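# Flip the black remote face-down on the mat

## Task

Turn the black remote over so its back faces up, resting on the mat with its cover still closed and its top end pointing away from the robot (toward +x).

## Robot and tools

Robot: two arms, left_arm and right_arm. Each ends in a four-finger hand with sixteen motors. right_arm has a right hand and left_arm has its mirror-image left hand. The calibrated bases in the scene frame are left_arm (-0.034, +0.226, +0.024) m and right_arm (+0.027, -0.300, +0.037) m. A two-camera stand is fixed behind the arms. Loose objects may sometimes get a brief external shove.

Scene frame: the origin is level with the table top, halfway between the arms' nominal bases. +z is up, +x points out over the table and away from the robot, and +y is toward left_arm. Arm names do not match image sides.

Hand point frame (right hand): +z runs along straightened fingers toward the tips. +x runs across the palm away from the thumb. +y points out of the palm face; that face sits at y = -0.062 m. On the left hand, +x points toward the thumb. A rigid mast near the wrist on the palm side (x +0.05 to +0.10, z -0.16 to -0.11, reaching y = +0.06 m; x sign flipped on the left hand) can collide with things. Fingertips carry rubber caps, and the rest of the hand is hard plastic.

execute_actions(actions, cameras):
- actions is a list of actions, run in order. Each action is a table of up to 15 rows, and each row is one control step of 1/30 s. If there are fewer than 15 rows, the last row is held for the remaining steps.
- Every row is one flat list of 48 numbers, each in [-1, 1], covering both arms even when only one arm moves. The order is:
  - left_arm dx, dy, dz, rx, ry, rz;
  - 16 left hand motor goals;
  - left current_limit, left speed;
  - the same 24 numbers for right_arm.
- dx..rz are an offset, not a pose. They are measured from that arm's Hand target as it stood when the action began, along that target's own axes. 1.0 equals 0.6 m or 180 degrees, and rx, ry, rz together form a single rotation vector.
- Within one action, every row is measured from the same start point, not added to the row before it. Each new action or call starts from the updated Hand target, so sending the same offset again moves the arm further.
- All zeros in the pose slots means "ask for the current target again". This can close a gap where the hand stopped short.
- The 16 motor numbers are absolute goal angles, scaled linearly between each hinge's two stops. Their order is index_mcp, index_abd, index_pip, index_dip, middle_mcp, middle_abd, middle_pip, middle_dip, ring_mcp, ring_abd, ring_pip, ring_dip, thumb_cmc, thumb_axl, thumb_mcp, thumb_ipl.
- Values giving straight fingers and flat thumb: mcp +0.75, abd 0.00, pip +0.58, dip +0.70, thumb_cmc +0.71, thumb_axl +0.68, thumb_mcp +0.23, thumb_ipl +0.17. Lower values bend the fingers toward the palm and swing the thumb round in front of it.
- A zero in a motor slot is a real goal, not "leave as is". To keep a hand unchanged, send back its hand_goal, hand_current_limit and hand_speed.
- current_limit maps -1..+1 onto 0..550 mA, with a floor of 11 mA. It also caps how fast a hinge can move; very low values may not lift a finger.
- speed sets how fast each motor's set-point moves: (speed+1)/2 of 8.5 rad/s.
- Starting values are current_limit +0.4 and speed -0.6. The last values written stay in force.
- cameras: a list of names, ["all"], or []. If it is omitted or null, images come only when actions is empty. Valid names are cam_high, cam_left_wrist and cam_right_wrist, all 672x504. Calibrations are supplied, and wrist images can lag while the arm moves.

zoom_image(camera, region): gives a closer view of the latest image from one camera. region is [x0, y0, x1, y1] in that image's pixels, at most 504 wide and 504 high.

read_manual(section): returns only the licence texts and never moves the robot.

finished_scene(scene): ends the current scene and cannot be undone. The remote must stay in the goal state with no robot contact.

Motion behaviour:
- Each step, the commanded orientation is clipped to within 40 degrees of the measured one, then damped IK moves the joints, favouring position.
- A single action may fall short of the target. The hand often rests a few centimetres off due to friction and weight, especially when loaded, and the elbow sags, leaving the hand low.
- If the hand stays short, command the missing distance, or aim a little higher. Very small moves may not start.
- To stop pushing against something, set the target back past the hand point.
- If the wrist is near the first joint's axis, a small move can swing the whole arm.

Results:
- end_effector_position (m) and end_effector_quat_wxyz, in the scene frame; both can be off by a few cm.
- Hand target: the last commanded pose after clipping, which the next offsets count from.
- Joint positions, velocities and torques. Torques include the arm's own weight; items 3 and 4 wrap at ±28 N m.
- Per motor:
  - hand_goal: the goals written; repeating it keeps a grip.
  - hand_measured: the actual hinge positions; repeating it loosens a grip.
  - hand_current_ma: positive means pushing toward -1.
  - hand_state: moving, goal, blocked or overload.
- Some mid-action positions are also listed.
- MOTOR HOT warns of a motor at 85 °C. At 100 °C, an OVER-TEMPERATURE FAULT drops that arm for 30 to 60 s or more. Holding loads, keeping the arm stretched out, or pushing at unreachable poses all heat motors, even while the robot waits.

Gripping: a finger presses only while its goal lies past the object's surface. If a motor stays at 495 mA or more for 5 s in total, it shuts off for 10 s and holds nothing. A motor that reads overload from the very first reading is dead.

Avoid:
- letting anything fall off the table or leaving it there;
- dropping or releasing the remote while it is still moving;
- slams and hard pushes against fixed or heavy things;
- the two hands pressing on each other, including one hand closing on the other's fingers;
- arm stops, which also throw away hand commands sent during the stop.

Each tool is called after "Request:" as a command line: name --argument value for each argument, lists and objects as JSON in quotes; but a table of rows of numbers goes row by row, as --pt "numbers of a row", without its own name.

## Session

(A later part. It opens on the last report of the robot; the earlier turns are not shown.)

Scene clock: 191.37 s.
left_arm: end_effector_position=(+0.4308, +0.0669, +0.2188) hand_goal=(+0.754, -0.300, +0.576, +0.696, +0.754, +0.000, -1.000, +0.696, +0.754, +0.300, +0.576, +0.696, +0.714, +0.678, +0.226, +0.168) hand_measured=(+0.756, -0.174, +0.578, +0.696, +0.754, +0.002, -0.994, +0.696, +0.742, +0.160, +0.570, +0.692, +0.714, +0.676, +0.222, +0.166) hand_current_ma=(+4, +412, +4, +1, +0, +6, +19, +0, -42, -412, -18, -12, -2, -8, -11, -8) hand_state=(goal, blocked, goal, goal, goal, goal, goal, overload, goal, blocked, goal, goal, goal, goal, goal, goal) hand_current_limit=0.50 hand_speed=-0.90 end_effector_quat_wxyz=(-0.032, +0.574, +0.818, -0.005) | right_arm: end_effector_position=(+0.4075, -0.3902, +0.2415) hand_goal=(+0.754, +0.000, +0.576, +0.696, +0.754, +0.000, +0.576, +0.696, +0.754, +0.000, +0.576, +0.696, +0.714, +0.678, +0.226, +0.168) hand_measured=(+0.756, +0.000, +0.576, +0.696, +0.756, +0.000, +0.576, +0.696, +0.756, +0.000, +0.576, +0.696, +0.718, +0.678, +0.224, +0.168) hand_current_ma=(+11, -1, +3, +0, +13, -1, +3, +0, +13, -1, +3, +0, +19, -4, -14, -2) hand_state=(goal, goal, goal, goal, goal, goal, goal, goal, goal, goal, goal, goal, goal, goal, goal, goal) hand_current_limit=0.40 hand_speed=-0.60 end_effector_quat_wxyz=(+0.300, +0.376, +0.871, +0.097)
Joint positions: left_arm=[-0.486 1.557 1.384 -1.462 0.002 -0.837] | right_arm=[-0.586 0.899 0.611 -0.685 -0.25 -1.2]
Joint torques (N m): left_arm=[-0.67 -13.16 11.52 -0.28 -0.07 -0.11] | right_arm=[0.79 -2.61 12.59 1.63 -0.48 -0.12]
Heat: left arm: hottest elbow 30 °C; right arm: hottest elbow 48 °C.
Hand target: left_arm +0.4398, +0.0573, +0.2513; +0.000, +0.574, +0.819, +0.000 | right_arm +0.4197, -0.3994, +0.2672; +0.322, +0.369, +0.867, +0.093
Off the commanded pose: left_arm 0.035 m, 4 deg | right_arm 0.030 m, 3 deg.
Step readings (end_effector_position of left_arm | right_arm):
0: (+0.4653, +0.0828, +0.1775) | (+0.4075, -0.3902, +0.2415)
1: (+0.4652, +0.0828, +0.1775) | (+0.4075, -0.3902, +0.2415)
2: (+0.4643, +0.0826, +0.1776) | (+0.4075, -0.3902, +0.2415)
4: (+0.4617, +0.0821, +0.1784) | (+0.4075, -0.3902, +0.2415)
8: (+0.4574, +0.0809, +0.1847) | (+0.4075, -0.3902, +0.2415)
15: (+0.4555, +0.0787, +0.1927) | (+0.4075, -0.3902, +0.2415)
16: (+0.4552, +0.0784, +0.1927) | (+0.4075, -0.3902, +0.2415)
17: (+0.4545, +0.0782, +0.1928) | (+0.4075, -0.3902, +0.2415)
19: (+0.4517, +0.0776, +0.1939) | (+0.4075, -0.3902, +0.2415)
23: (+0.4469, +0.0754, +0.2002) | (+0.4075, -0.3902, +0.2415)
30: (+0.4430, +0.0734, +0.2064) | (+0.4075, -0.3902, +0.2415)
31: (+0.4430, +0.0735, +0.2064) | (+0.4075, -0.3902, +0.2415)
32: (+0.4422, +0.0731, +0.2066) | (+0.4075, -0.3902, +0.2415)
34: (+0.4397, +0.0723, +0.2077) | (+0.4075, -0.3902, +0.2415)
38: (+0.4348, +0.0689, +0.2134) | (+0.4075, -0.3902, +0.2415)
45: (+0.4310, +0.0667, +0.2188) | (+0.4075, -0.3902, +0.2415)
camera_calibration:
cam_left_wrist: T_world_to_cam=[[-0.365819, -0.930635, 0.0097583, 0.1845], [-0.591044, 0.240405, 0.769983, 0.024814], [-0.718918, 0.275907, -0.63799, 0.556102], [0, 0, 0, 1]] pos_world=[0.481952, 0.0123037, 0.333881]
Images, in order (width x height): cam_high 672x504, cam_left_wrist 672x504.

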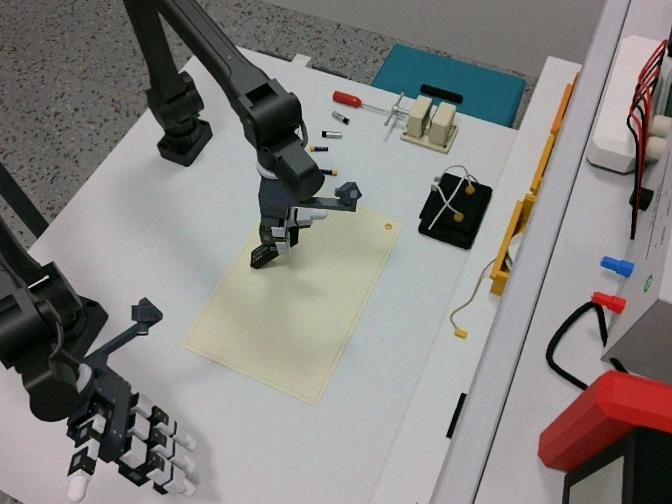

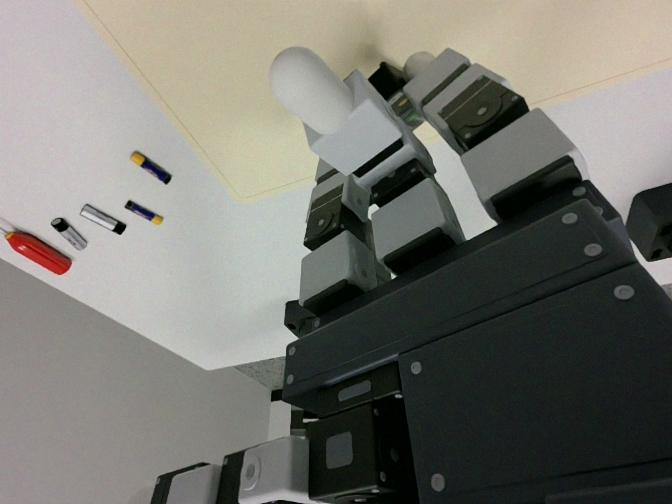

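Request:
execute_actions --actions '[[[0,-0.0288,-0.0143,0,0,0,0.754,-0.3,0.576,0.696,0.754,0,-1,0.696,0.754,0.3,0.576,0.696,0.714,0.678,0.226,0.168,0.5,-0.9,0,0,0,0,0,0,0.754,0,0.576,0.696,0.754,0,0.576,0.696,0.754,0,0.576,0.696,0.714,0.678,0.226,0.168,0.4,-0.6]],[[0,-0.0308,-0.0097,0,0,0,0.754,-0.3,0.576,0.696,0.754,0,-1,0.696,0.754,0.3,0.576,0.696,0.714,0.678,0.226,0.168,0.5,-0.9,0,0,0,0,0,0,0.754,0,0.576,0.696,0.754,0,0.576,0.696,0.754,0,0.576,0.696,0.714,0.678,0.226,0.168,0.4,-0.6]],[[0,-0.0320,-0.0048,0,0,0,0.754,-0.3,0.576,0.696,0.754,0,-1,0.696,0.754,0.3,0.576,0.696,0.714,0.678,0.226,0.168,0.5,-0.9,0,0,0,0,0,0,0.754,0,0.576,0.696,0.754,0,0.576,0.696,0.754,0,0.576,0.696,0.714,0.678,0.226,0.168,0.4,-0.6]]]' --cameras '["cam_high","cam_left_wrist"]'

Request:
zoom_image --camera "cam_high" --region '[200, 180, 330, 277]'

Request:
zoom_image --camera "cam_left_wrist" --region '[270, 0, 520, 188]'

Scene clock: 194.07 s.
left_arm: end_effector_position=(+0.3918, +0.0402, +0.2539) hand_goal=(+0.754, -0.300, +0.576, +0.696, +0.754, +0.000, -1.000, +0.696, +0.754, +0.300, +0.576, +0.696, +0.714, +0.678, +0.226, +0.168) hand_measured=(+0.754, -0.174, +0.576, +0.696, +0.754, +0.002, -0.994, +0.696, +0.742, +0.160, +0.570, +0.692, +0.714, +0.676, +0.222, +0.166) hand_current_ma=(+2, +412, +1, +1, +0, +6, +19, +0, -42, -412, -18, -13, -2, -8, -11, -8) hand_state=(goal, blocked, goal, goal, goal, goal, goal, overload, goal, blocked, goal, goal, goal, goal, goal, goal) hand_current_limit=0.50 hand_speed=-0.90 end_effector_quat_wxyz=(-0.012, +0.574, +0.818, -0.001) | right_arm: end_effector_position=(+0.4075, -0.3902, +0.2415) hand_goal=(+0.754, +0.000, +0.576, +0.696, +0.754, +0.000, +0.576, +0.696, +0.754, +0.000, +0.576, +0.696, +0.714, +0.678, +0.226, +0.168) hand_measured=(+0.756, +0.000, +0.576, +0.696, +0.756, +0.000, +0.576, +0.696, +0.756, +0.000, +0.576, +0.696, +0.718, +0.678, +0.224, +0.168) hand_current_ma=(+11, -1, +3, +0, +13, -1, +3, +0, +13, -1, +3, +0, +19, -4, -14, -2) hand_state=(goal, goal, goal, goal, goal, goal, goal, goal, goal, goal, goal, goal, goal, goal, goal, goal) hand_current_limit=0.40 hand_speed=-0.60 end_effector_quat_wxyz=(+0.300, +0.376, +0.871, +0.097)
Joint positions: left_arm=[-0.584 1.468 1.374 -1.5 0.002 -0.935] | right_arm=[-0.586 0.899 0.611 -0.685 -0.25 -1.2]
Joint torques (N m): left_arm=[-0.62 -12.34 8.49 -0.21 -0.09 -0.09] | right_arm=[0.38 -2.61 12.59 1.7 -0.49 -0.13]
Heat: left arm: hottest elbow 30 °C; right arm: hottest elbow 48 °C.
Hand target: left_arm +0.3882, +0.0386, +0.2687; +0.000, +0.573, +0.819, +0.000 | right_arm +0.4197, -0.3994, +0.2672; +0.322, +0.369, +0.867, +0.093
Off the commanded pose: left_arm 0.015 m, 1 deg | right_arm 0.030 m, 3 deg.
Step readings (end_effector_position of left_arm | right_arm):
0: (+0.4307, +0.0670, +0.2188) | (+0.4075, -0.3902, +0.2415)
1: (+0.4306, +0.0670, +0.2188) | (+0.4075, -0.3902, +0.2415)
2: (+0.4299, +0.0664, +0.2189) | (+0.4075, -0.3902, +0.2415)
4: (+0.4277, +0.0653, +0.2201) | (+0.4075, -0.3902, +0.2415)
8: (+0.4225, +0.0613, +0.2264) | (+0.4075, -0.3902, +0.2415)
15: (+0.4186, +0.0587, +0.2328) | (+0.4075, -0.3902, +0.2415)
16: (+0.4184, +0.0586, +0.2328) | (+0.4075, -0.3902, +0.2415)
17: (+0.4178, +0.0581, +0.2328) | (+0.4075, -0.3902, +0.2415)
19: (+0.4158, +0.0568, +0.2339) | (+0.4075, -0.3902, +0.2415)
23: (+0.4104, +0.0520, +0.2398) | (+0.4075, -0.3902, +0.2415)
30: (+0.4063, +0.0491, +0.2458) | (+0.4075, -0.3902, +0.2415)
31: (+0.4062, +0.0491, +0.2458) | (+0.4075, -0.3902, +0.2415)
32: (+0.4056, +0.0484, +0.2458) | (+0.4075, -0.3902, +0.2415)
34: (+0.4037, +0.0469, +0.2467) | (+0.4075, -0.3902, +0.2415)
38: (+0.3963, +0.0430, +0.2498) | (+0.4075, -0.3902, +0.2415)
45: (+0.3920, +0.0400, +0.2539) | (+0.4075, -0.3902, +0.2415)
camera_calibration:
cam_left_wrist: T_world_to_cam=[[-0.366968, -0.93015, 0.012489, 0.144887], [-0.61873, 0.254086, 0.74338, -0.00179566], [-0.694628, 0.265069, -0.668753, 0.556623], [0, 0, 0, 1]] pos_world=[0.438704, -0.0123206, 0.371769]
Images, in order (width x height): cam_high 672x504, cam_left_wrist 672x504.

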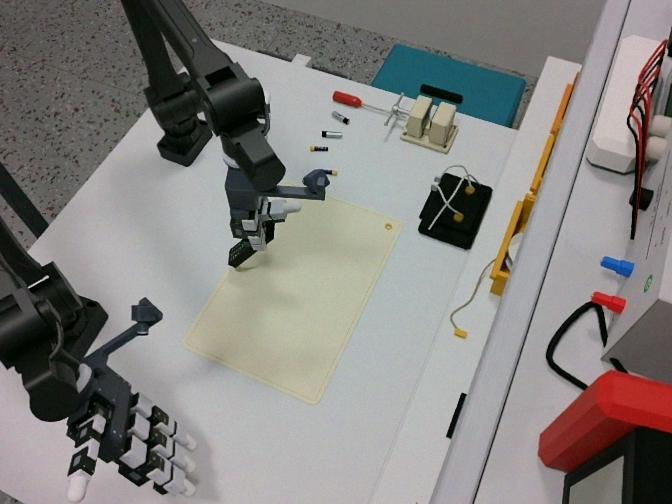

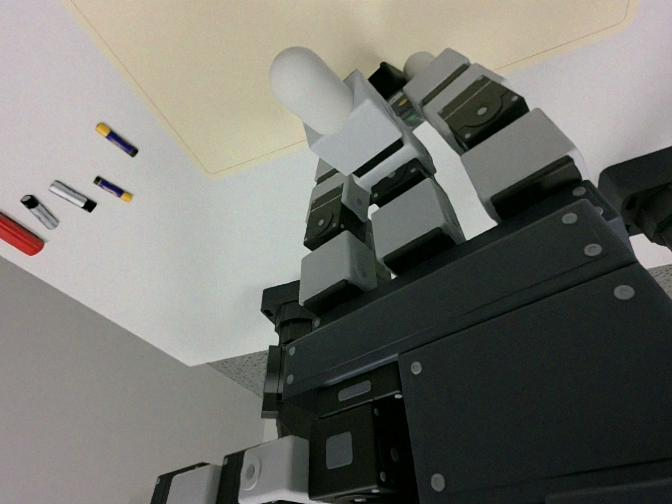

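Scaled by 3.877.

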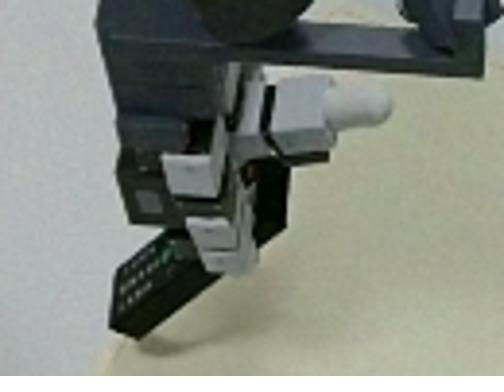

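Scaled by 2.016.

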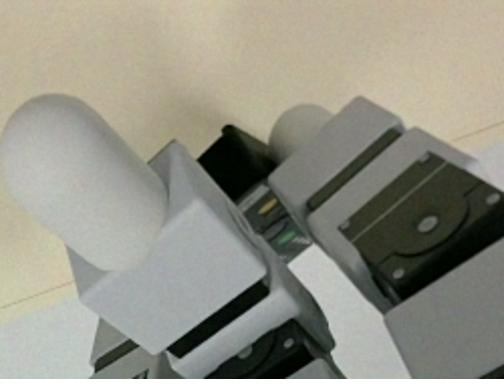

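Request:
execute_actions --actions '[[[0,-0.0007,-0.02,-0.0347,0,0,0.754,-0.3,0.576,0.696,0.754,0,-1,0.696,0.754,0.3,0.576,0.696,0.714,0.678,0.226,0.168,0.5,-0.9,0,0,0,0,0,0,0.754,0,0.576,0.696,0.754,0,0.576,0.696,0.754,0,0.576,0.696,0.714,0.678,0.226,0.168,0.4,-0.6]],[[0,-0.0007,-0.02,-0.0347,0,0,0.754,-0.3,0.576,0.696,0.754,0,-1,0.696,0.754,0.3,0.576,0.696,0.714,0.678,0.226,0.168,0.5,-0.9,0,0,0,0,0,0,0.754,0,0.576,0.696,0.754,0,0.576,0.696,0.754,0,0.576,0.696,0.714,0.678,0.226,0.168,0.4,-0.6]],[[0,-0.0012,-0.007,-0.0347,0,0,0.754,-0.3,0.576,0.696,0.754,0,-1,0.696,0.754,0.3,0.576,0.696,0.714,0.678,0.226,0.168,0.5,-0.9,0,0,0,0,0,0,0.754,0,0.576,0.696,0.754,0,0.576,0.696,0.754,0,0.576,0.696,0.714,0.678,0.226,0.168,0.4,-0.6]],[[0,-0.0012,-0.007,-0.0347,0,0,0.754,-0.3,0.576,0.696,0.754,0,-1,0.696,0.754,0.3,0.576,0.696,0.714,0.678,0.226,0.168,0.5,-0.9,0,0,0,0,0,0,0.754,0,0.576,0.696,0.754,0,0.576,0.696,0.754,0,0.576,0.696,0.714,0.678,0.226,0.168,0.4,-0.6]]]' --cameras '["cam_high","cam_left_wrist"]'

Request:
zoom_image --camera "cam_high" --region '[200, 150, 360, 270]'

Scene clock: 201.63 s.
left_arm: end_effector_position=(+0.3827, +0.0414, +0.2830) hand_goal=(+0.754, -0.300, +0.576, +0.696, +0.754, +0.000, -1.000, +0.696, +0.754, +0.300, +0.576, +0.696, +0.714, +0.678, +0.226, +0.168) hand_measured=(+0.760, -0.174, +0.578, +0.696, +0.756, +0.002, -0.994, +0.696, +0.756, +0.160, +0.574, +0.694, +0.714, +0.676, +0.222, +0.166) hand_current_ma=(+20, +413, +4, +0, +5, +6, +19, +0, +4, -412, -4, -6, +2, -8, -11, -8) hand_state=(goal, blocked, goal, goal, goal, goal, goal, overload, goal, blocked, goal, goal, goal, goal, goal, goal) hand_current_limit=0.50 hand_speed=-0.90 end_effector_quat_wxyz=(+0.096, +0.566, +0.799, +0.178) | right_arm: end_effector_position=(+0.4075, -0.3902, +0.2415) hand_goal=(+0.754, +0.000, +0.576, +0.696, +0.754, +0.000, +0.576, +0.696, +0.754, +0.000, +0.576, +0.696, +0.714, +0.678, +0.226, +0.168) hand_measured=(+0.756, +0.000, +0.576, +0.696, +0.756, +0.000, +0.576, +0.696, +0.756, +0.000, +0.576, +0.696, +0.718, +0.678, +0.224, +0.168) hand_current_ma=(+11, -1, +3, +0, +13, -1, +3, +0, +13, -1, +3, +0, +19, -4, -14, -2) hand_state=(goal, goal, goal, goal, goal, goal, goal, goal, goal, goal, goal, goal, goal, goal, goal, goal) hand_current_limit=0.40 hand_speed=-0.60 end_effector_quat_wxyz=(+0.300, +0.376, +0.871, +0.097)
Joint positions: left_arm=[-0.733 1.338 1.185 -1.262 -0.378 -1.045] | right_arm=[-0.586 0.899 0.611 -0.685 -0.25 -1.2]
Joint torques (N m): left_arm=[-0.79 -10.93 8.72 1.22 -0.59 -0.12] | right_arm=[0.62 -2.26 12.77 1.74 -0.46 -0.1]
Heat: left arm: hottest elbow 31 °C; right arm: hottest elbow 49 °C.
Hand target: left_arm +0.3828, +0.0366, +0.3002; +0.124, +0.560, +0.800, +0.177 | right_arm +0.4197, -0.3994, +0.2672; +0.322, +0.369, +0.867, +0.093
Off the commanded pose: left_arm 0.018 m, 3 deg | right_arm 0.030 m, 3 deg.
Step readings (end_effector_position of left_arm | right_arm):
0: (+0.3918, +0.0403, +0.2539) | (+0.4075, -0.3902, +0.2415)
1: (+0.3919, +0.0406, +0.2541) | (+0.4075, -0.3902, +0.2415)
2: (+0.3922, +0.0419, +0.2548) | (+0.4075, -0.3902, +0.2415)
4: (+0.3921, +0.0447, +0.2567) | (+0.4075, -0.3902, +0.2415)
8: (+0.3879, +0.0461, +0.2603) | (+0.4075, -0.3902, +0.2415)
15: (+0.3868, +0.0431, +0.2657) | (+0.4075, -0.3902, +0.2415)
16: (+0.3870, +0.0433, +0.2657) | (+0.4075, -0.3902, +0.2415)
17: (+0.3883, +0.0443, +0.2668) | (+0.4075, -0.3902, +0.2415)
19: (+0.3897, +0.0459, +0.2692) | (+0.4075, -0.3902, +0.2415)
23: (+0.3865, +0.0450, +0.2726) | (+0.4075, -0.3902, +0.2415)
30: (+0.3855, +0.0423, +0.2772) | (+0.4075, -0.3902, +0.2415)
31: (+0.3858, +0.0426, +0.2772) | (+0.4075, -0.3902, +0.2415)
32: (+0.3869, +0.0433, +0.2783) | (+0.4075, -0.3902, +0.2415)
34: (+0.3882, +0.0450, +0.2797) | (+0.4075, -0.3902, +0.2415)
38: (+0.3847, +0.0445, +0.2782) | (+0.4075, -0.3902, +0.2415)
45: (+0.3842, +0.0419, +0.2790) | (+0.4075, -0.3902, +0.2415)
46: (+0.3845, +0.0420, +0.2792) | (+0.4075, -0.3902, +0.2415)
47: (+0.3855, +0.0429, +0.2807) | (+0.4075, -0.3902, +0.2415)
49: (+0.3864, +0.0442, +0.2830) | (+0.4075, -0.3902, +0.2415)
53: (+0.3827, +0.0439, +0.2827) | (+0.4075, -0.3902, +0.2415)
60: (+0.3824, +0.0414, +0.2827) | (+0.4075, -0.3902, +0.2415)
camera_calibration:
cam_left_wrist: T_world_to_cam=[[-0.325932, -0.902263, -0.282295, 0.208857], [-0.857349, 0.15626, 0.490444, 0.137598], [-0.398397, 0.401876, -0.824485, 0.494395], [0, 0, 0, 1]] pos_world=[0.383008, -0.031743, 0.399096]
Images, in order (width x height): cam_high 672x504, cam_left_wrist 672x504.

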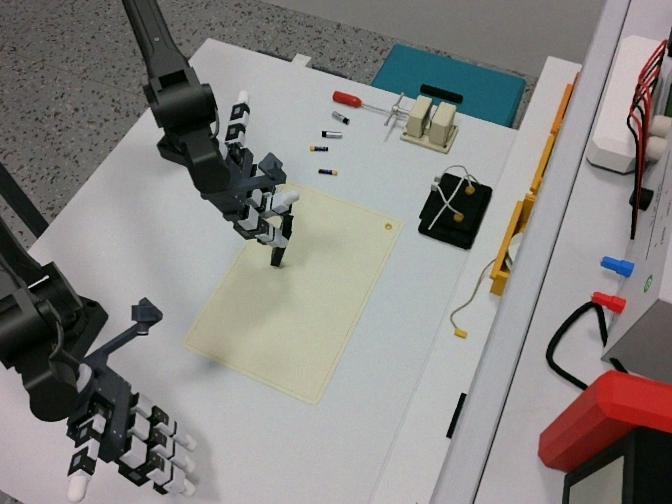

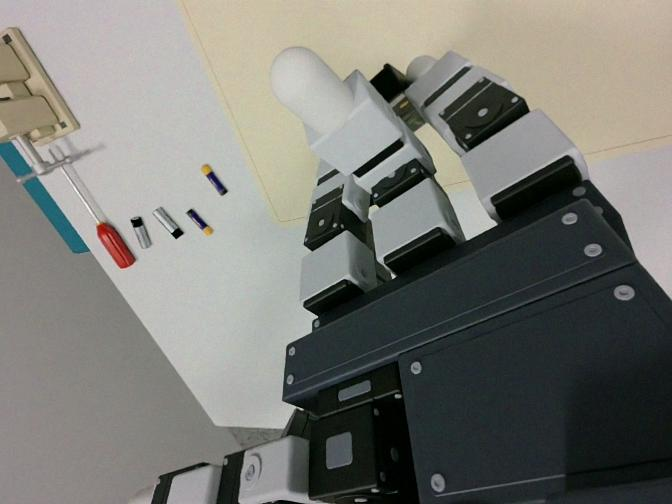

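Scaled by 3.150.

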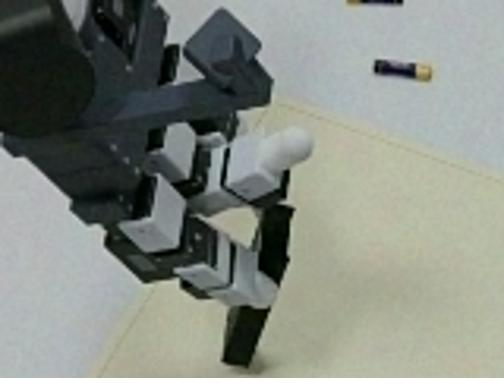

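Request:
execute_actions --actions '[[[0,-0.0026,-0.0029,-0.0347,0,0,0.754,-0.3,0.576,0.696,0.754,0,-1,0.696,0.754,0.3,0.576,0.696,0.714,0.678,0.226,0.168,0.5,-0.9,0,0,0,0,0,0,0.754,0,0.576,0.696,0.754,0,0.576,0.696,0.754,0,0.576,0.696,0.714,0.678,0.226,0.168,0.4,-0.6]],[[0,-0.0026,-0.0029,-0.0347,0,0,0.754,-0.3,0.576,0.696,0.754,0,-1,0.696,0.754,0.3,0.576,0.696,0.714,0.678,0.226,0.168,0.5,-0.9,0,0,0,0,0,0,0.754,0,0.576,0.696,0.754,0,0.576,0.696,0.754,0,0.576,0.696,0.714,0.678,0.226,0.168,0.4,-0.6]],[[0,-0.005,0.0012,-0.0347,0,0,0.754,-0.3,0.576,0.696,0.754,0,-1,0.696,0.754,0.3,0.576,0.696,0.714,0.678,0.226,0.168,0.5,-0.9,0,0,0,0,0,0,0.754,0,0.576,0.696,0.754,0,0.576,0.696,0.754,0,0.576,0.696,0.714,0.678,0.226,0.168,0.4,-0.6]],[[0,-0.005,0.0012,-0.0347,0,0,0.754,-0.3,0.576,0.696,0.754,0,-1,0.696,0.754,0.3,0.576,0.696,0.714,0.678,0.226,0.168,0.5,-0.9,0,0,0,0,0,0,0.754,0,0.576,0.696,0.754,0,0.576,0.696,0.754,0,0.576,0.696,0.714,0.678,0.226,0.168,0.4,-0.6]]]' --cameras '["cam_high","cam_left_wrist"]'

Request:
zoom_image --camera "cam_high" --region '[200, 150, 360, 270]'

Scene clock: 204.90 s.
left_arm: end_effector_position=(+0.3747, +0.0409, +0.2806) hand_goal=(+0.754, -0.300, +0.576, +0.696, +0.754, +0.000, -1.000, +0.696, +0.754, +0.300, +0.576, +0.696, +0.714, +0.678, +0.226, +0.168) hand_measured=(+0.770, -0.174, +0.582, +0.698, +0.758, +0.002, -0.994, +0.696, +0.770, +0.160, +0.580, +0.696, +0.718, +0.676, +0.222, +0.166) hand_current_ma=(+56, +412, +17, +4, +13, +6, +19, +0, +56, -412, +14, +2, +13, -8, -11, -8) hand_state=(goal, blocked, goal, goal, goal, goal, goal, overload, goal, blocked, goal, goal, goal, goal, goal, goal) hand_current_limit=0.50 hand_speed=-0.90 end_effector_quat_wxyz=(+0.218, +0.523, +0.747, +0.348) | right_arm: end_effector_position=(+0.4075, -0.3902, +0.2415) hand_goal=(+0.754, +0.000, +0.576, +0.696, +0.754, +0.000, +0.576, +0.696, +0.754, +0.000, +0.576, +0.696, +0.714, +0.678, +0.226, +0.168) hand_measured=(+0.756, +0.000, +0.576, +0.696, +0.756, +0.000, +0.576, +0.696, +0.756, +0.000, +0.576, +0.696, +0.718, +0.678, +0.224, +0.168) hand_current_ma=(+11, -1, +3, +0, +13, -1, +3, +0, +13, -1, +3, +0, +19, -4, -14, -2) hand_state=(goal, goal, goal, goal, goal, goal, goal, goal, goal, goal, goal, goal, goal, goal, goal, goal) hand_current_limit=0.40 hand_speed=-0.60 end_effector_quat_wxyz=(+0.300, +0.376, +0.871, +0.097)
Joint positions: left_arm=[-0.842 1.298 0.931 -0.856 -0.788 -1.048] | right_arm=[-0.586 0.899 0.611 -0.685 -0.25 -1.2]
Joint torques (N m): left_arm=[-0.56 -9.52 8.55 1.62 -0.96 0.14] | right_arm=[0.38 -2.9 12.64 1.76 -0.48 -0.11]
Heat: left arm: hottest elbow 31 °C; right arm: hottest elbow 49 °C.
Hand target: left_arm +0.3752, +0.0338, +0.2970; +0.242, +0.520, +0.742, +0.346 | right_arm +0.4197, -0.3994, +0.2672; +0.322, +0.369, +0.867, +0.093
Off the commanded pose: left_arm 0.018 m, 3 deg | right_arm 0.030 m, 3 deg.
Step readings (end_effector_position of left_arm | right_arm):
0: (+0.3826, +0.0415, +0.2830) | (+0.4075, -0.3902, +0.2415)
1: (+0.3828, +0.0416, +0.2831) | (+0.4075, -0.3902, +0.2415)
2: (+0.3836, +0.0422, +0.2846) | (+0.4075, -0.3902, +0.2415)
4: (+0.3839, +0.0434, +0.2866) | (+0.4075, -0.3902, +0.2415)
8: (+0.3807, +0.0432, +0.2841) | (+0.4075, -0.3902, +0.2415)
15: (+0.3804, +0.0411, +0.2826) | (+0.4075, -0.3902, +0.2415)
16: (+0.3807, +0.0411, +0.2833) | (+0.4075, -0.3902, +0.2415)
17: (+0.3814, +0.0416, +0.2850) | (+0.4075, -0.3902, +0.2415)
19: (+0.3818, +0.0427, +0.2880) | (+0.4075, -0.3902, +0.2415)
23: (+0.3788, +0.0423, +0.2854) | (+0.4075, -0.3902, +0.2415)
30: (+0.3784, +0.0407, +0.2835) | (+0.4075, -0.3902, +0.2415)
31: (+0.3787, +0.0408, +0.2840) | (+0.4075, -0.3902, +0.2415)
32: (+0.3792, +0.0411, +0.2858) | (+0.4075, -0.3902, +0.2415)
34: (+0.3795, +0.0420, +0.2884) | (+0.4075, -0.3902, +0.2415)
38: (+0.3767, +0.0417, +0.2838) | (+0.4075, -0.3902, +0.2415)
45: (+0.3761, +0.0408, +0.2814) | (+0.4075, -0.3902, +0.2415)
46: (+0.3764, +0.0410, +0.2819) | (+0.4075, -0.3902, +0.2415)
47: (+0.3768, +0.0414, +0.2840) | (+0.4075, -0.3902, +0.2415)
49: (+0.3769, +0.0425, +0.2866) | (+0.4075, -0.3902, +0.2415)
53: (+0.3741, +0.0422, +0.2820) | (+0.4075, -0.3902, +0.2415)
60: (+0.3741, +0.0415, +0.2800) | (+0.4075, -0.3902, +0.2415)
camera_calibration:
cam_left_wrist: T_world_to_cam=[[-0.159972, -0.843455, -0.512827, 0.205084], [-0.98619, 0.113997, 0.12014, 0.285889], [-0.0428724, 0.524964, -0.850044, 0.358475], [0, 0, 0, 1]] pos_world=[0.330118, -0.047798, 0.375546]
Images, in order (width x height): cam_high 672x504, cam_left_wrist 672x504.

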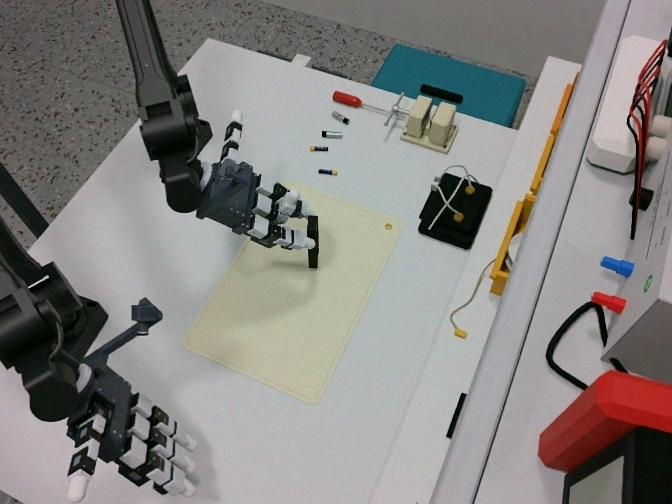

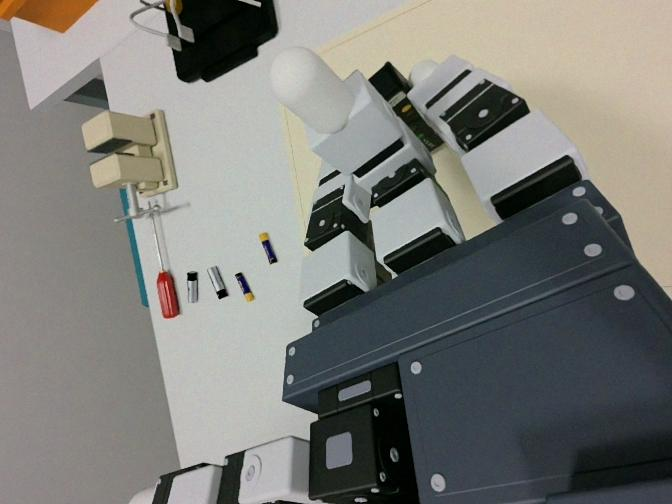

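Scaled by 3.150.

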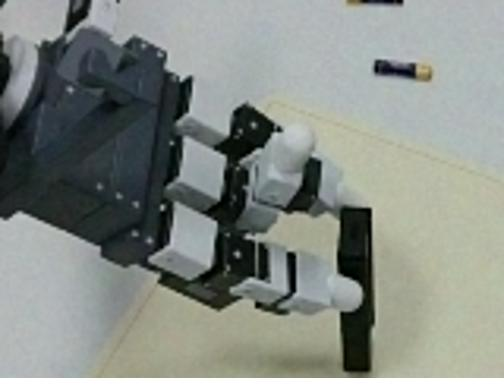

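Request:
execute_actions --actions '[[[0,-0.0286,-0.0036,-0.0333,0,0,0.754,-0.3,0.576,0.696,0.754,0,-1,0.696,0.754,0.3,0.576,0.696,0.714,0.678,0.226,0.168,0.5,-0.9,0,0,0,0,0,0,0.754,0,0.576,0.696,0.754,0,0.576,0.696,0.754,0,0.576,0.696,0.714,0.678,0.226,0.168,0.4,-0.6]],[[0,-0.028,-0.0066,-0.0333,0,0,0.754,-0.3,0.576,0.696,0.754,0,-1,0.696,0.754,0.3,0.576,0.696,0.714,0.678,0.226,0.168,0.5,-0.9,0,0,0,0,0,0,0.754,0,0.576,0.696,0.754,0,0.576,0.696,0.754,0,0.576,0.696,0.714,0.678,0.226,0.168,0.4,-0.6]],[[0,-0.0272,-0.0095,-0.0333,0,0,0.754,-0.3,0.576,0.696,0.754,0,-1,0.696,0.754,0.3,0.576,0.696,0.714,0.678,0.226,0.168,0.5,-0.9,0,0,0,0,0,0,0.754,0,0.576,0.696,0.754,0,0.576,0.696,0.754,0,0.576,0.696,0.714,0.678,0.226,0.168,0.4,-0.6]]]' --cameras '["cam_high","cam_left_wrist"]'

Request:
zoom_image --camera "cam_high" --region '[200, 170, 360, 290]'

Scene clock: 208.67 s.
left_arm: end_effector_position=(+0.3394, +0.0275, +0.2548) hand_goal=(+0.754, -0.300, +0.576, +0.696, +0.754, +0.000, -1.000, +0.696, +0.754, +0.300, +0.576, +0.696, +0.714, +0.678, +0.226, +0.168) hand_measured=(+0.774, -0.174, +0.584, +0.698, +0.760, +0.002, -0.996, +0.696, +0.776, +0.160, +0.582, +0.698, +0.720, +0.676, +0.222, +0.166) hand_current_ma=(+77, +413, +24, +8, +19, +6, +13, +0, +81, -412, +20, +6, +19, -8, -11, -8) hand_state=(blocked, blocked, goal, goal, goal, goal, goal, overload, blocked, blocked, goal, goal, goal, goal, goal, goal) hand_current_limit=0.50 hand_speed=-0.90 end_effector_quat_wxyz=(+0.308, +0.479, +0.683, +0.458) | right_arm: end_effector_position=(+0.4075, -0.3902, +0.2415) hand_goal=(+0.754, +0.000, +0.576, +0.696, +0.754, +0.000, +0.576, +0.696, +0.754, +0.000, +0.576, +0.696, +0.714, +0.678, +0.226, +0.168) hand_measured=(+0.756, +0.000, +0.576, +0.696, +0.756, +0.000, +0.576, +0.696, +0.756, +0.000, +0.576, +0.696, +0.718, +0.678, +0.224, +0.168) hand_current_ma=(+11, -1, +3, +0, +13, -1, +3, +0, +13, -1, +3, +0, +19, -4, -14, -2) hand_state=(goal, goal, goal, goal, goal, goal, goal, goal, goal, goal, goal, goal, goal, goal, goal, goal) hand_current_limit=0.40 hand_speed=-0.60 end_effector_quat_wxyz=(+0.300, +0.376, +0.871, +0.097)
Joint positions: left_arm=[-0.958 1.363 0.714 -0.408 -1.106 -0.989] | right_arm=[-0.586 0.899 0.611 -0.685 -0.25 -1.2]
Joint torques (N m): left_arm=[-0.62 -8 7.3 1.8 -1.04 0.2] | right_arm=[0.38 -2.55 12.62 1.65 -0.47 -0.1]
Heat: left arm: hottest elbow 31 °C; right arm: hottest elbow 49 °C.
Hand target: left_arm +0.3395, +0.0208, +0.2617; +0.320, +0.476, +0.679, +0.458 | right_arm +0.4197, -0.3994, +0.2672; +0.322, +0.369, +0.867, +0.093
Off the commanded pose: left_arm 0.010 m, 2 deg | right_arm 0.030 m, 3 deg.
Step readings (end_effector_position of left_arm | right_arm):
0: (+0.3747, +0.0408, +0.2807) | (+0.4075, -0.3902, +0.2415)
1: (+0.3747, +0.0409, +0.2810) | (+0.4075, -0.3902, +0.2415)
2: (+0.3743, +0.0416, +0.2825) | (+0.4075, -0.3902, +0.2415)
4: (+0.3713, +0.0414, +0.2840) | (+0.4075, -0.3902, +0.2415)
8: (+0.3632, +0.0388, +0.2756) | (+0.4075, -0.3902, +0.2415)
15: (+0.3612, +0.0375, +0.2736) | (+0.4075, -0.3902, +0.2415)
16: (+0.3613, +0.0374, +0.2743) | (+0.4075, -0.3902, +0.2415)
17: (+0.3606, +0.0377, +0.2760) | (+0.4075, -0.3902, +0.2415)
19: (+0.3572, +0.0384, +0.2790) | (+0.4075, -0.3902, +0.2415)
23: (+0.3509, +0.0359, +0.2707) | (+0.4075, -0.3902, +0.2415)
30: (+0.3496, +0.0338, +0.2630) | (+0.4075, -0.3902, +0.2415)
31: (+0.3497, +0.0339, +0.2639) | (+0.4075, -0.3902, +0.2415)
32: (+0.3486, +0.0339, +0.2657) | (+0.4075, -0.3902, +0.2415)
34: (+0.3451, +0.0341, +0.2686) | (+0.4075, -0.3902, +0.2415)
38: (+0.3396, +0.0312, +0.2595) | (+0.4075, -0.3902, +0.2415)
45: (+0.3385, +0.0291, +0.2538) | (+0.4075, -0.3902, +0.2415)
camera_calibration:
cam_left_wrist: T_world_to_cam=[[0.00537813, -0.787096, -0.616807, 0.143807], [-0.975985, 0.130194, -0.174648, 0.32698], [0.217769, 0.602934, -0.767494, 0.230338], [0, 0, 0, 1]] pos_world=[0.268193, -0.0682598, 0.322591]
Images, in order (width x height): cam_high 672x504, cam_left_wrist 672x504.

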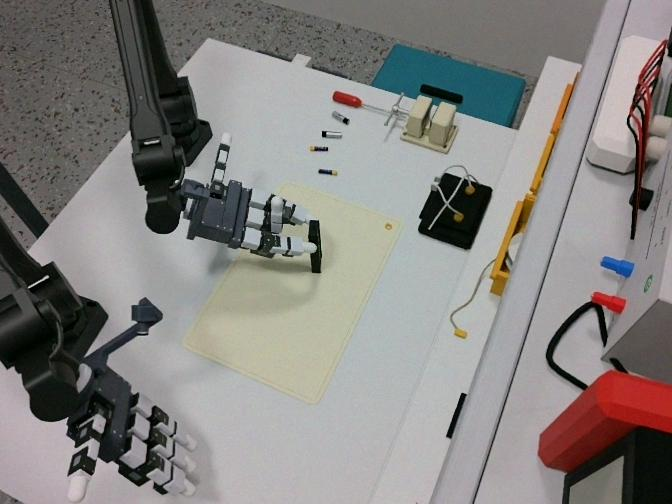

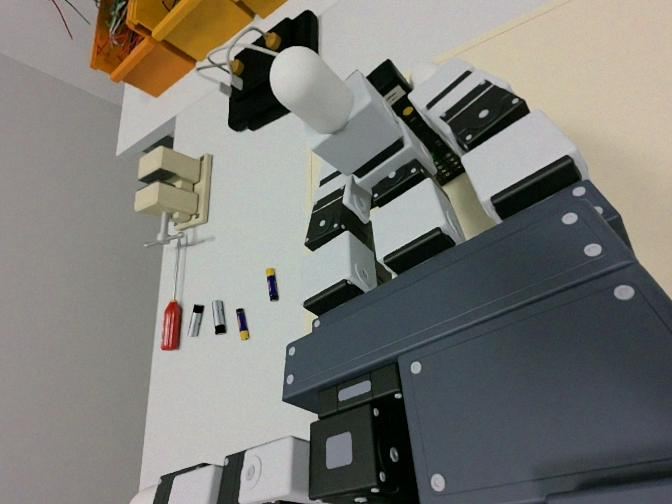

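Scaled by 3.150.

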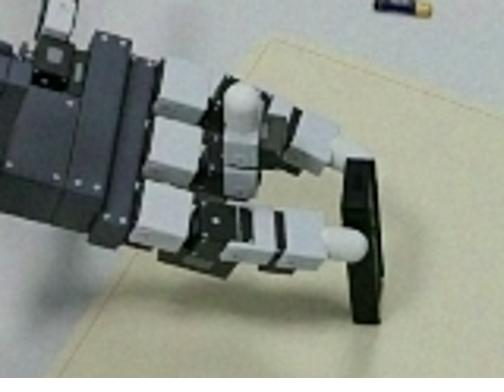

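Request:
execute_actions --actions '[[[0,0.0017,0.0352,0,0,0,0.754,-0.3,0.576,0.696,0.754,0,-1,0.696,0.754,0.3,0.576,0.696,0.714,0.678,0.226,0.168,0.5,-0.9,0,0,0,0,0,0,0.754,0,0.576,0.696,0.754,0,0.576,0.696,0.754,0,0.576,0.696,0.714,0.678,0.226,0.168,0.4,-0.6]],[[0,0.0017,0.0352,0,0,0,0.754,-0.3,0.576,0.696,0.754,0,-1,0.696,0.754,0.3,0.576,0.696,0.714,0.678,0.226,0.168,0.5,-0.9,0,0,0,0,0,0,0.754,0,0.576,0.696,0.754,0,0.576,0.696,0.754,0,0.576,0.696,0.714,0.678,0.226,0.168,0.4,-0.6]]]' --cameras '["cam_high"]'

Request:
zoom_image --camera "cam_high" --region '[220, 180, 380, 300]'

Scene clock: 212.20 s.
left_arm: end_effector_position=(+0.3726, +0.0345, +0.2468) hand_goal=(+0.754, -0.300, +0.576, +0.696, +0.754, +0.000, -1.000, +0.696, +0.754, +0.300, +0.576, +0.696, +0.714, +0.678, +0.226, +0.168) hand_measured=(+0.766, -0.174, +0.580, +0.698, +0.760, +0.002, -0.996, +0.696, +0.768, +0.160, +0.578, +0.698, +0.720, +0.676, +0.222, +0.166) hand_current_ma=(+45, +413, +10, +5, +19, +6, +11, +0, +49, -412, +7, +6, +19, -8, -11, -8) hand_state=(goal, blocked, goal, goal, goal, goal, goal, overload, goal, blocked, goal, goal, goal, goal, goal, goal) hand_current_limit=0.50 hand_speed=-0.90 end_effector_quat_wxyz=(+0.317, +0.479, +0.679, +0.458) | right_arm: end_effector_position=(+0.4075, -0.3902, +0.2415) hand_goal=(+0.754, +0.000, +0.576, +0.696, +0.754, +0.000, +0.576, +0.696, +0.754, +0.000, +0.576, +0.696, +0.714, +0.678, +0.226, +0.168) hand_measured=(+0.756, +0.000, +0.576, +0.696, +0.756, +0.000, +0.576, +0.696, +0.756, +0.000, +0.576, +0.696, +0.718, +0.678, +0.224, +0.168) hand_current_ma=(+11, -1, +3, +0, +13, -1, +3, +0, +13, -1, +3, +0, +19, -4, -14, -2) hand_state=(goal, goal, goal, goal, goal, goal, goal, goal, goal, goal, goal, goal, goal, goal, goal, goal) hand_current_limit=0.40 hand_speed=-0.60 end_effector_quat_wxyz=(+0.300, +0.376, +0.871, +0.097)
Joint positions: left_arm=[-0.871 1.403 0.695 -0.172 -1.055 -0.803] | right_arm=[-0.586 0.899 0.611 -0.685 -0.25 -1.2]
Joint torques (N m): left_arm=[0.97 -7.3 7.09 2.1 -0.5 0.22] | right_arm=[0.73 -2.67 12.63 1.77 -0.48 -0.11]
Heat: left arm: hottest elbow 31 °C; right arm: hottest elbow 49 °C.
Hand target: left_arm +0.3770, +0.0345, +0.2479; +0.320, +0.476, +0.679, +0.458 | right_arm +0.4197, -0.3994, +0.2672; +0.322, +0.369, +0.867, +0.093
Off the commanded pose: left_arm 0.004 m, 0 deg | right_arm 0.030 m, 3 deg.
Step readings (end_effector_position of left_arm | right_arm):
0: (+0.3394, +0.0274, +0.2548) | (+0.4075, -0.3902, +0.2415)
1: (+0.3395, +0.0273, +0.2549) | (+0.4075, -0.3902, +0.2415)
2: (+0.3398, +0.0268, +0.2548) | (+0.4075, -0.3902, +0.2415)
4: (+0.3420, +0.0255, +0.2535) | (+0.4075, -0.3902, +0.2415)
8: (+0.3490, +0.0273, +0.2524) | (+0.4075, -0.3902, +0.2415)
15: (+0.3528, +0.0284, +0.2518) | (+0.4075, -0.3902, +0.2415)
16: (+0.3530, +0.0282, +0.2518) | (+0.4075, -0.3902, +0.2415)
17: (+0.3545, +0.0288, +0.2515) | (+0.4075, -0.3902, +0.2415)
19: (+0.3585, +0.0289, +0.2507) | (+0.4075, -0.3902, +0.2415)
23: (+0.3681, +0.0343, +0.2480) | (+0.4075, -0.3902, +0.2415)
30: (+0.3721, +0.0354, +0.2466) | (+0.4075, -0.3902, +0.2415)
Images, in order (width x height): cam_high 672x504.

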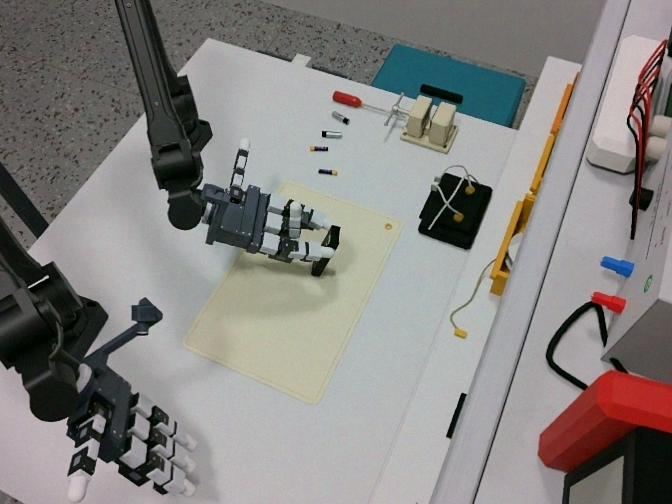

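Scaled by 3.150.

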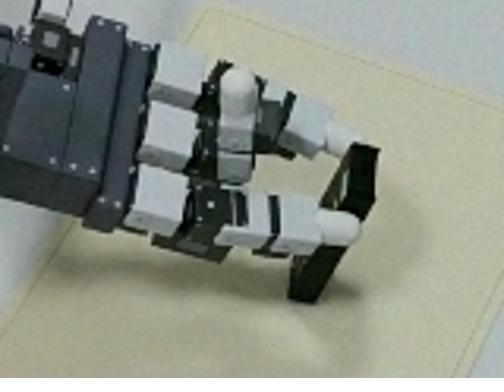

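Request:
execute_actions --actions '[[[0,-0.0171,-0.029,0,0,0,0.754,-0.3,0.576,0.696,0.754,0,-1,0.696,0.754,0.3,0.576,0.696,0.714,0.678,0.226,0.168,0.5,-0.9,0,0,0,0,0,0,0.754,0,0.576,0.696,0.754,0,0.576,0.696,0.754,0,0.576,0.696,0.714,0.678,0.226,0.168,0.4,-0.6]],[[0,-0.0125,-0.0309,0,0,0,0.754,-0.3,0.576,0.696,0.754,0,-1,0.696,0.754,0.3,0.576,0.696,0.714,0.678,0.226,0.168,0.5,-0.9,0,0,0,0,0,0,0.754,0,0.576,0.696,0.754,0,0.576,0.696,0.754,0,0.576,0.696,0.714,0.678,0.226,0.168,0.4,-0.6]],[[0,-0.0125,-0.0309,0,0,0,0.754,-0.3,0.576,0.696,0.754,0,-1,0.696,0.754,0.3,0.576,0.696,0.714,0.678,0.226,0.168,0.5,-0.9,0,0,0,0,0,0,0.754,0,0.576,0.696,0.754,0,0.576,0.696,0.754,0,0.576,0.696,0.714,0.678,0.226,0.168,0.4,-0.6]]]' --cameras '["cam_high"]'

Request:
zoom_image --camera "cam_high" --region '[200, 180, 360, 300]'

Scene clock: 220.23 s.
left_arm: end_effector_position=(+0.3201, +0.0209, +0.2397) hand_goal=(+0.754, -0.300, +0.576, +0.696, +0.754, +0.000, -1.000, +0.696, +0.754, +0.300, +0.576, +0.696, +0.714, +0.678, +0.226, +0.168) hand_measured=(+0.740, -0.176, +0.566, +0.690, +0.760, +0.002, -0.996, +0.696, +0.726, +0.160, +0.558, +0.684, +0.720, +0.676, +0.222, +0.166) hand_current_ma=(-49, +412, -35, -18, +19, +6, +10, +0, -113, -412, -60, -36, +19, -8, -11, -8) hand_state=(goal, blocked, goal, goal, goal, goal, goal, overload, blocked, blocked, goal, goal, goal, goal, goal, goal) hand_current_limit=0.50 hand_speed=-0.90 end_effector_quat_wxyz=(+0.314, +0.476, +0.676, +0.466) | right_arm: end_effector_position=(+0.4075, -0.3902, +0.2415) hand_goal=(+0.754, +0.000, +0.576, +0.696, +0.754, +0.000, +0.576, +0.696, +0.754, +0.000, +0.576, +0.696, +0.714, +0.678, +0.226, +0.168) hand_measured=(+0.756, +0.000, +0.576, +0.696, +0.756, +0.000, +0.576, +0.696, +0.756, +0.000, +0.576, +0.696, +0.718, +0.678, +0.224, +0.168) hand_current_ma=(+11, -1, +3, +0, +13, -1, +3, +0, +13, -1, +3, +0, +19, -4, -14, -2) hand_state=(goal, goal, goal, goal, goal, goal, goal, goal, goal, goal, goal, goal, goal, goal, goal, goal) hand_current_limit=0.40 hand_speed=-0.60 end_effector_quat_wxyz=(+0.300, +0.376, +0.871, +0.097)
Joint positions: left_arm=[-1.014 1.397 0.689 -0.419 -1.152 -1.071] | right_arm=[-0.586 0.899 0.611 -0.685 -0.25 -1.2]
Joint torques (N m): left_arm=[-0.56 -8 7.69 0.31 -0.4 -0.04] | right_arm=[0.67 -2.32 12.74 1.68 -0.47 -0.15]
Heat: left arm: hottest elbow 31 °C; right arm: hottest elbow 49 °C.
Hand target: left_arm +0.3206, +0.0139, +0.2447; +0.320, +0.476, +0.679, +0.458 | right_arm +0.4197, -0.3994, +0.2672; +0.322, +0.369, +0.867, +0.093
Off the commanded pose: left_arm 0.009 m, 1 deg | right_arm 0.030 m, 3 deg.
Step readings (end_effector_position of left_arm | right_arm):
0: (+0.3726, +0.0345, +0.2468) | (+0.4075, -0.3902, +0.2415)
1: (+0.3726, +0.0345, +0.2468) | (+0.4075, -0.3902, +0.2415)
2: (+0.3724, +0.0347, +0.2468) | (+0.4075, -0.3902, +0.2415)
4: (+0.3702, +0.0357, +0.2467) | (+0.4075, -0.3902, +0.2415)
8: (+0.3641, +0.0328, +0.2456) | (+0.4075, -0.3902, +0.2415)
15: (+0.3606, +0.0316, +0.2448) | (+0.4075, -0.3902, +0.2415)
16: (+0.3602, +0.0316, +0.2448) | (+0.4075, -0.3902, +0.2415)
17: (+0.3590, +0.0315, +0.2447) | (+0.4075, -0.3902, +0.2415)
19: (+0.3548, +0.0307, +0.2448) | (+0.4075, -0.3902, +0.2415)
23: (+0.3461, +0.0241, +0.2437) | (+0.4075, -0.3902, +0.2415)
30: (+0.3416, +0.0245, +0.2424) | (+0.4075, -0.3902, +0.2415)
31: (+0.3413, +0.0247, +0.2423) | (+0.4075, -0.3902, +0.2415)
32: (+0.3398, +0.0244, +0.2423) | (+0.4075, -0.3902, +0.2415)
34: (+0.3354, +0.0237, +0.2426) | (+0.4075, -0.3902, +0.2415)
38: (+0.3262, +0.0180, +0.2415) | (+0.4075, -0.3902, +0.2415)
45: (+0.3211, +0.0190, +0.2405) | (+0.4075, -0.3902, +0.2415)
Images, in order (width x height): cam_high 672x504.

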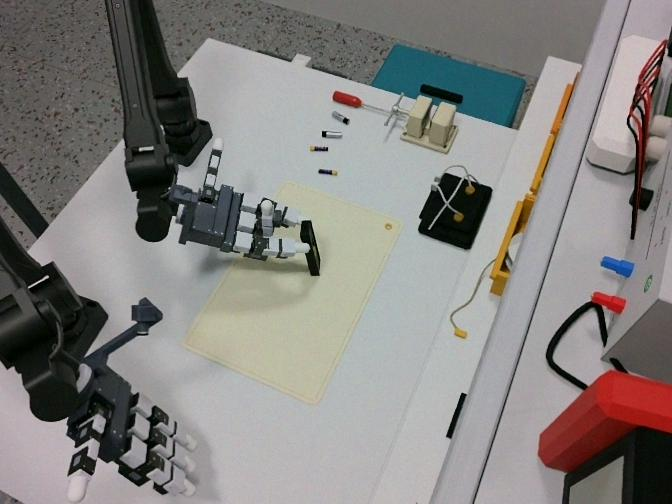

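Scaled by 3.150.

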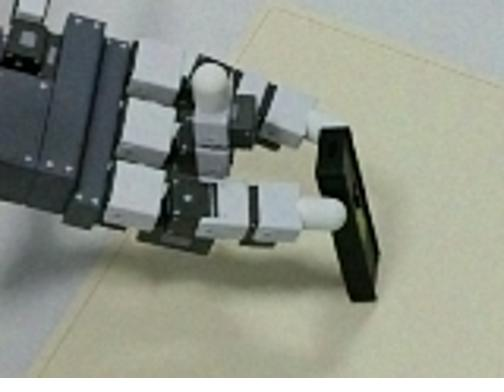

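Request:
zoom_image --camera "cam_high" --region '[285, 210, 335, 285]'

Scaled by 6.720.

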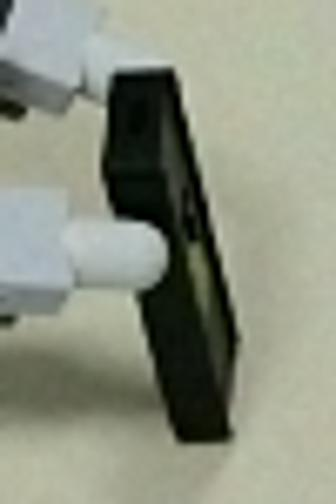

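Request:
execute_actions --actions '[[[0,-0.0206,-0.0291,0.0167,0,0,0.754,-0.3,0.576,0.696,0.754,0,-1,0.696,0.754,0.3,0.576,0.696,0.714,0.678,0.226,0.168,0.5,-0.9,0,0,0,0,0,0,0.754,0,0.576,0.696,0.754,0,0.576,0.696,0.754,0,0.576,0.696,0.714,0.678,0.226,0.168,0.4,-0.6]],[[0,-0.016,-0.0131,0.0167,0,0,0.754,-0.3,0.576,0.696,0.754,0,-1,0.696,0.754,0.3,0.576,0.696,0.714,0.678,0.226,0.168,0.5,-0.9,0,0,0,0,0,0,0.754,0,0.576,0.696,0.754,0,0.576,0.696,0.754,0,0.576,0.696,0.714,0.678,0.226,0.168,0.4,-0.6]],[[0,-0.0193,-0.0073,0.0167,0,0,0.754,-0.3,0.576,0.696,0.754,0,-1,0.696,0.754,0.3,0.576,0.696,0.714,0.678,0.226,0.168,0.5,-0.9,0,0,0,0,0,0,0.754,0,0.576,0.696,0.754,0,0.576,0.696,0.754,0,0.576,0.696,0.714,0.678,0.226,0.168,0.4,-0.6]]]' --cameras '["cam_high"]'

Request:
zoom_image --camera "cam_high" --region '[200, 180, 360, 300]'

Scene clock: 223.40 s.
left_arm: end_effector_position=(+0.2775, +0.0158, +0.2136) hand_goal=(+0.754, -0.300, +0.576, +0.696, +0.754, +0.000, -1.000, +0.696, +0.754, +0.300, +0.576, +0.696, +0.714, +0.678, +0.226, +0.168) hand_measured=(+0.776, -0.282, +0.584, +0.698, +0.760, +0.002, -0.996, +0.696, +0.760, +0.284, +0.574, +0.692, +0.720, +0.676, +0.222, +0.166) hand_current_ma=(+79, +51, +25, +6, +19, +6, +10, +0, +17, -49, -3, -9, +19, -8, -11, -8) hand_state=(blocked, goal, goal, goal, goal, goal, goal, overload, goal, goal, goal, goal, goal, goal, goal, goal) hand_current_limit=0.50 hand_speed=-0.90 end_effector_quat_wxyz=(+0.266, +0.507, +0.709, +0.412) | right_arm: end_effector_position=(+0.4075, -0.3902, +0.2415) hand_goal=(+0.754, +0.000, +0.576, +0.696, +0.754, +0.000, +0.576, +0.696, +0.754, +0.000, +0.576, +0.696, +0.714, +0.678, +0.226, +0.168) hand_measured=(+0.756, +0.000, +0.576, +0.696, +0.756, +0.000, +0.576, +0.696, +0.756, +0.000, +0.576, +0.696, +0.718, +0.678, +0.224, +0.168) hand_current_ma=(+11, -1, +3, +0, +13, -1, +3, +0, +13, -1, +3, +0, +19, -4, -14, -2) hand_state=(goal, goal, goal, goal, goal, goal, goal, goal, goal, goal, goal, goal, goal, goal, goal, goal) hand_current_limit=0.40 hand_speed=-0.60 end_effector_quat_wxyz=(+0.300, +0.376, +0.871, +0.097)
Joint positions: left_arm=[-1.132 1.393 0.728 -0.81 -1.023 -1.411] | right_arm=[-0.586 0.899 0.611 -0.685 -0.25 -1.2]
Joint torques (N m): left_arm=[-0.5 -6.77 9.68 -0.08 -0.81 0.01] | right_arm=[0.56 -2.9 12.57 1.61 -0.48 -0.1]
Heat: left arm: hottest elbow 31 °C; right arm: hottest elbow 49 °C.
Hand target: left_arm +0.2817, -0.0002, +0.2263; +0.282, +0.500, +0.713, +0.403 | right_arm +0.4197, -0.3994, +0.2672; +0.322, +0.369, +0.867, +0.093
Off the commanded pose: left_arm 0.021 m, 2 deg | right_arm 0.030 m, 3 deg.
Step readings (end_effector_position of left_arm | right_arm):
0: (+0.3201, +0.0209, +0.2397) | (+0.4075, -0.3902, +0.2415)
1: (+0.3199, +0.0210, +0.2396) | (+0.4075, -0.3902, +0.2415)
2: (+0.3185, +0.0204, +0.2395) | (+0.4075, -0.3902, +0.2415)
4: (+0.3138, +0.0198, +0.2385) | (+0.4075, -0.3902, +0.2415)
8: (+0.3028, +0.0149, +0.2349) | (+0.4075, -0.3902, +0.2415)
15: (+0.2982, +0.0147, +0.2342) | (+0.4075, -0.3902, +0.2415)
16: (+0.2980, +0.0152, +0.2340) | (+0.4075, -0.3902, +0.2415)
17: (+0.2976, +0.0152, +0.2335) | (+0.4075, -0.3902, +0.2415)
19: (+0.2955, +0.0139, +0.2317) | (+0.4075, -0.3902, +0.2415)
23: (+0.2900, +0.0110, +0.2288) | (+0.4075, -0.3902, +0.2415)
30: (+0.2870, +0.0137, +0.2264) | (+0.4075, -0.3902, +0.2415)
31: (+0.2868, +0.0141, +0.2260) | (+0.4075, -0.3902, +0.2415)
32: (+0.2864, +0.0141, +0.2248) | (+0.4075, -0.3902, +0.2415)
34: (+0.2845, +0.0133, +0.2218) | (+0.4075, -0.3902, +0.2415)
38: (+0.2801, +0.0130, +0.2172) | (+0.4075, -0.3902, +0.2415)
45: (+0.2780, +0.0149, +0.2138) | (+0.4075, -0.3902, +0.2415)
Images, in order (width x height): cam_high 672x504.

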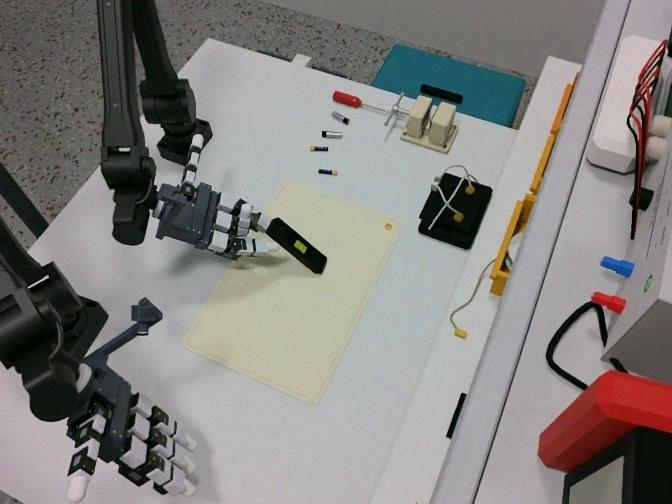

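Scaled by 3.150.

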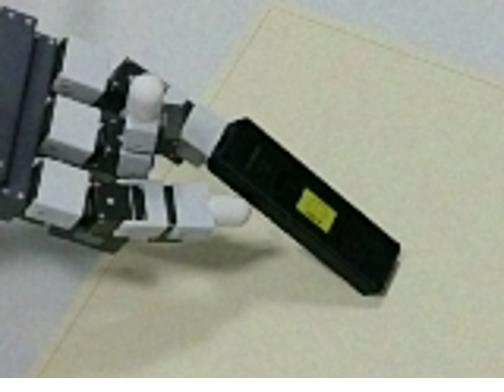

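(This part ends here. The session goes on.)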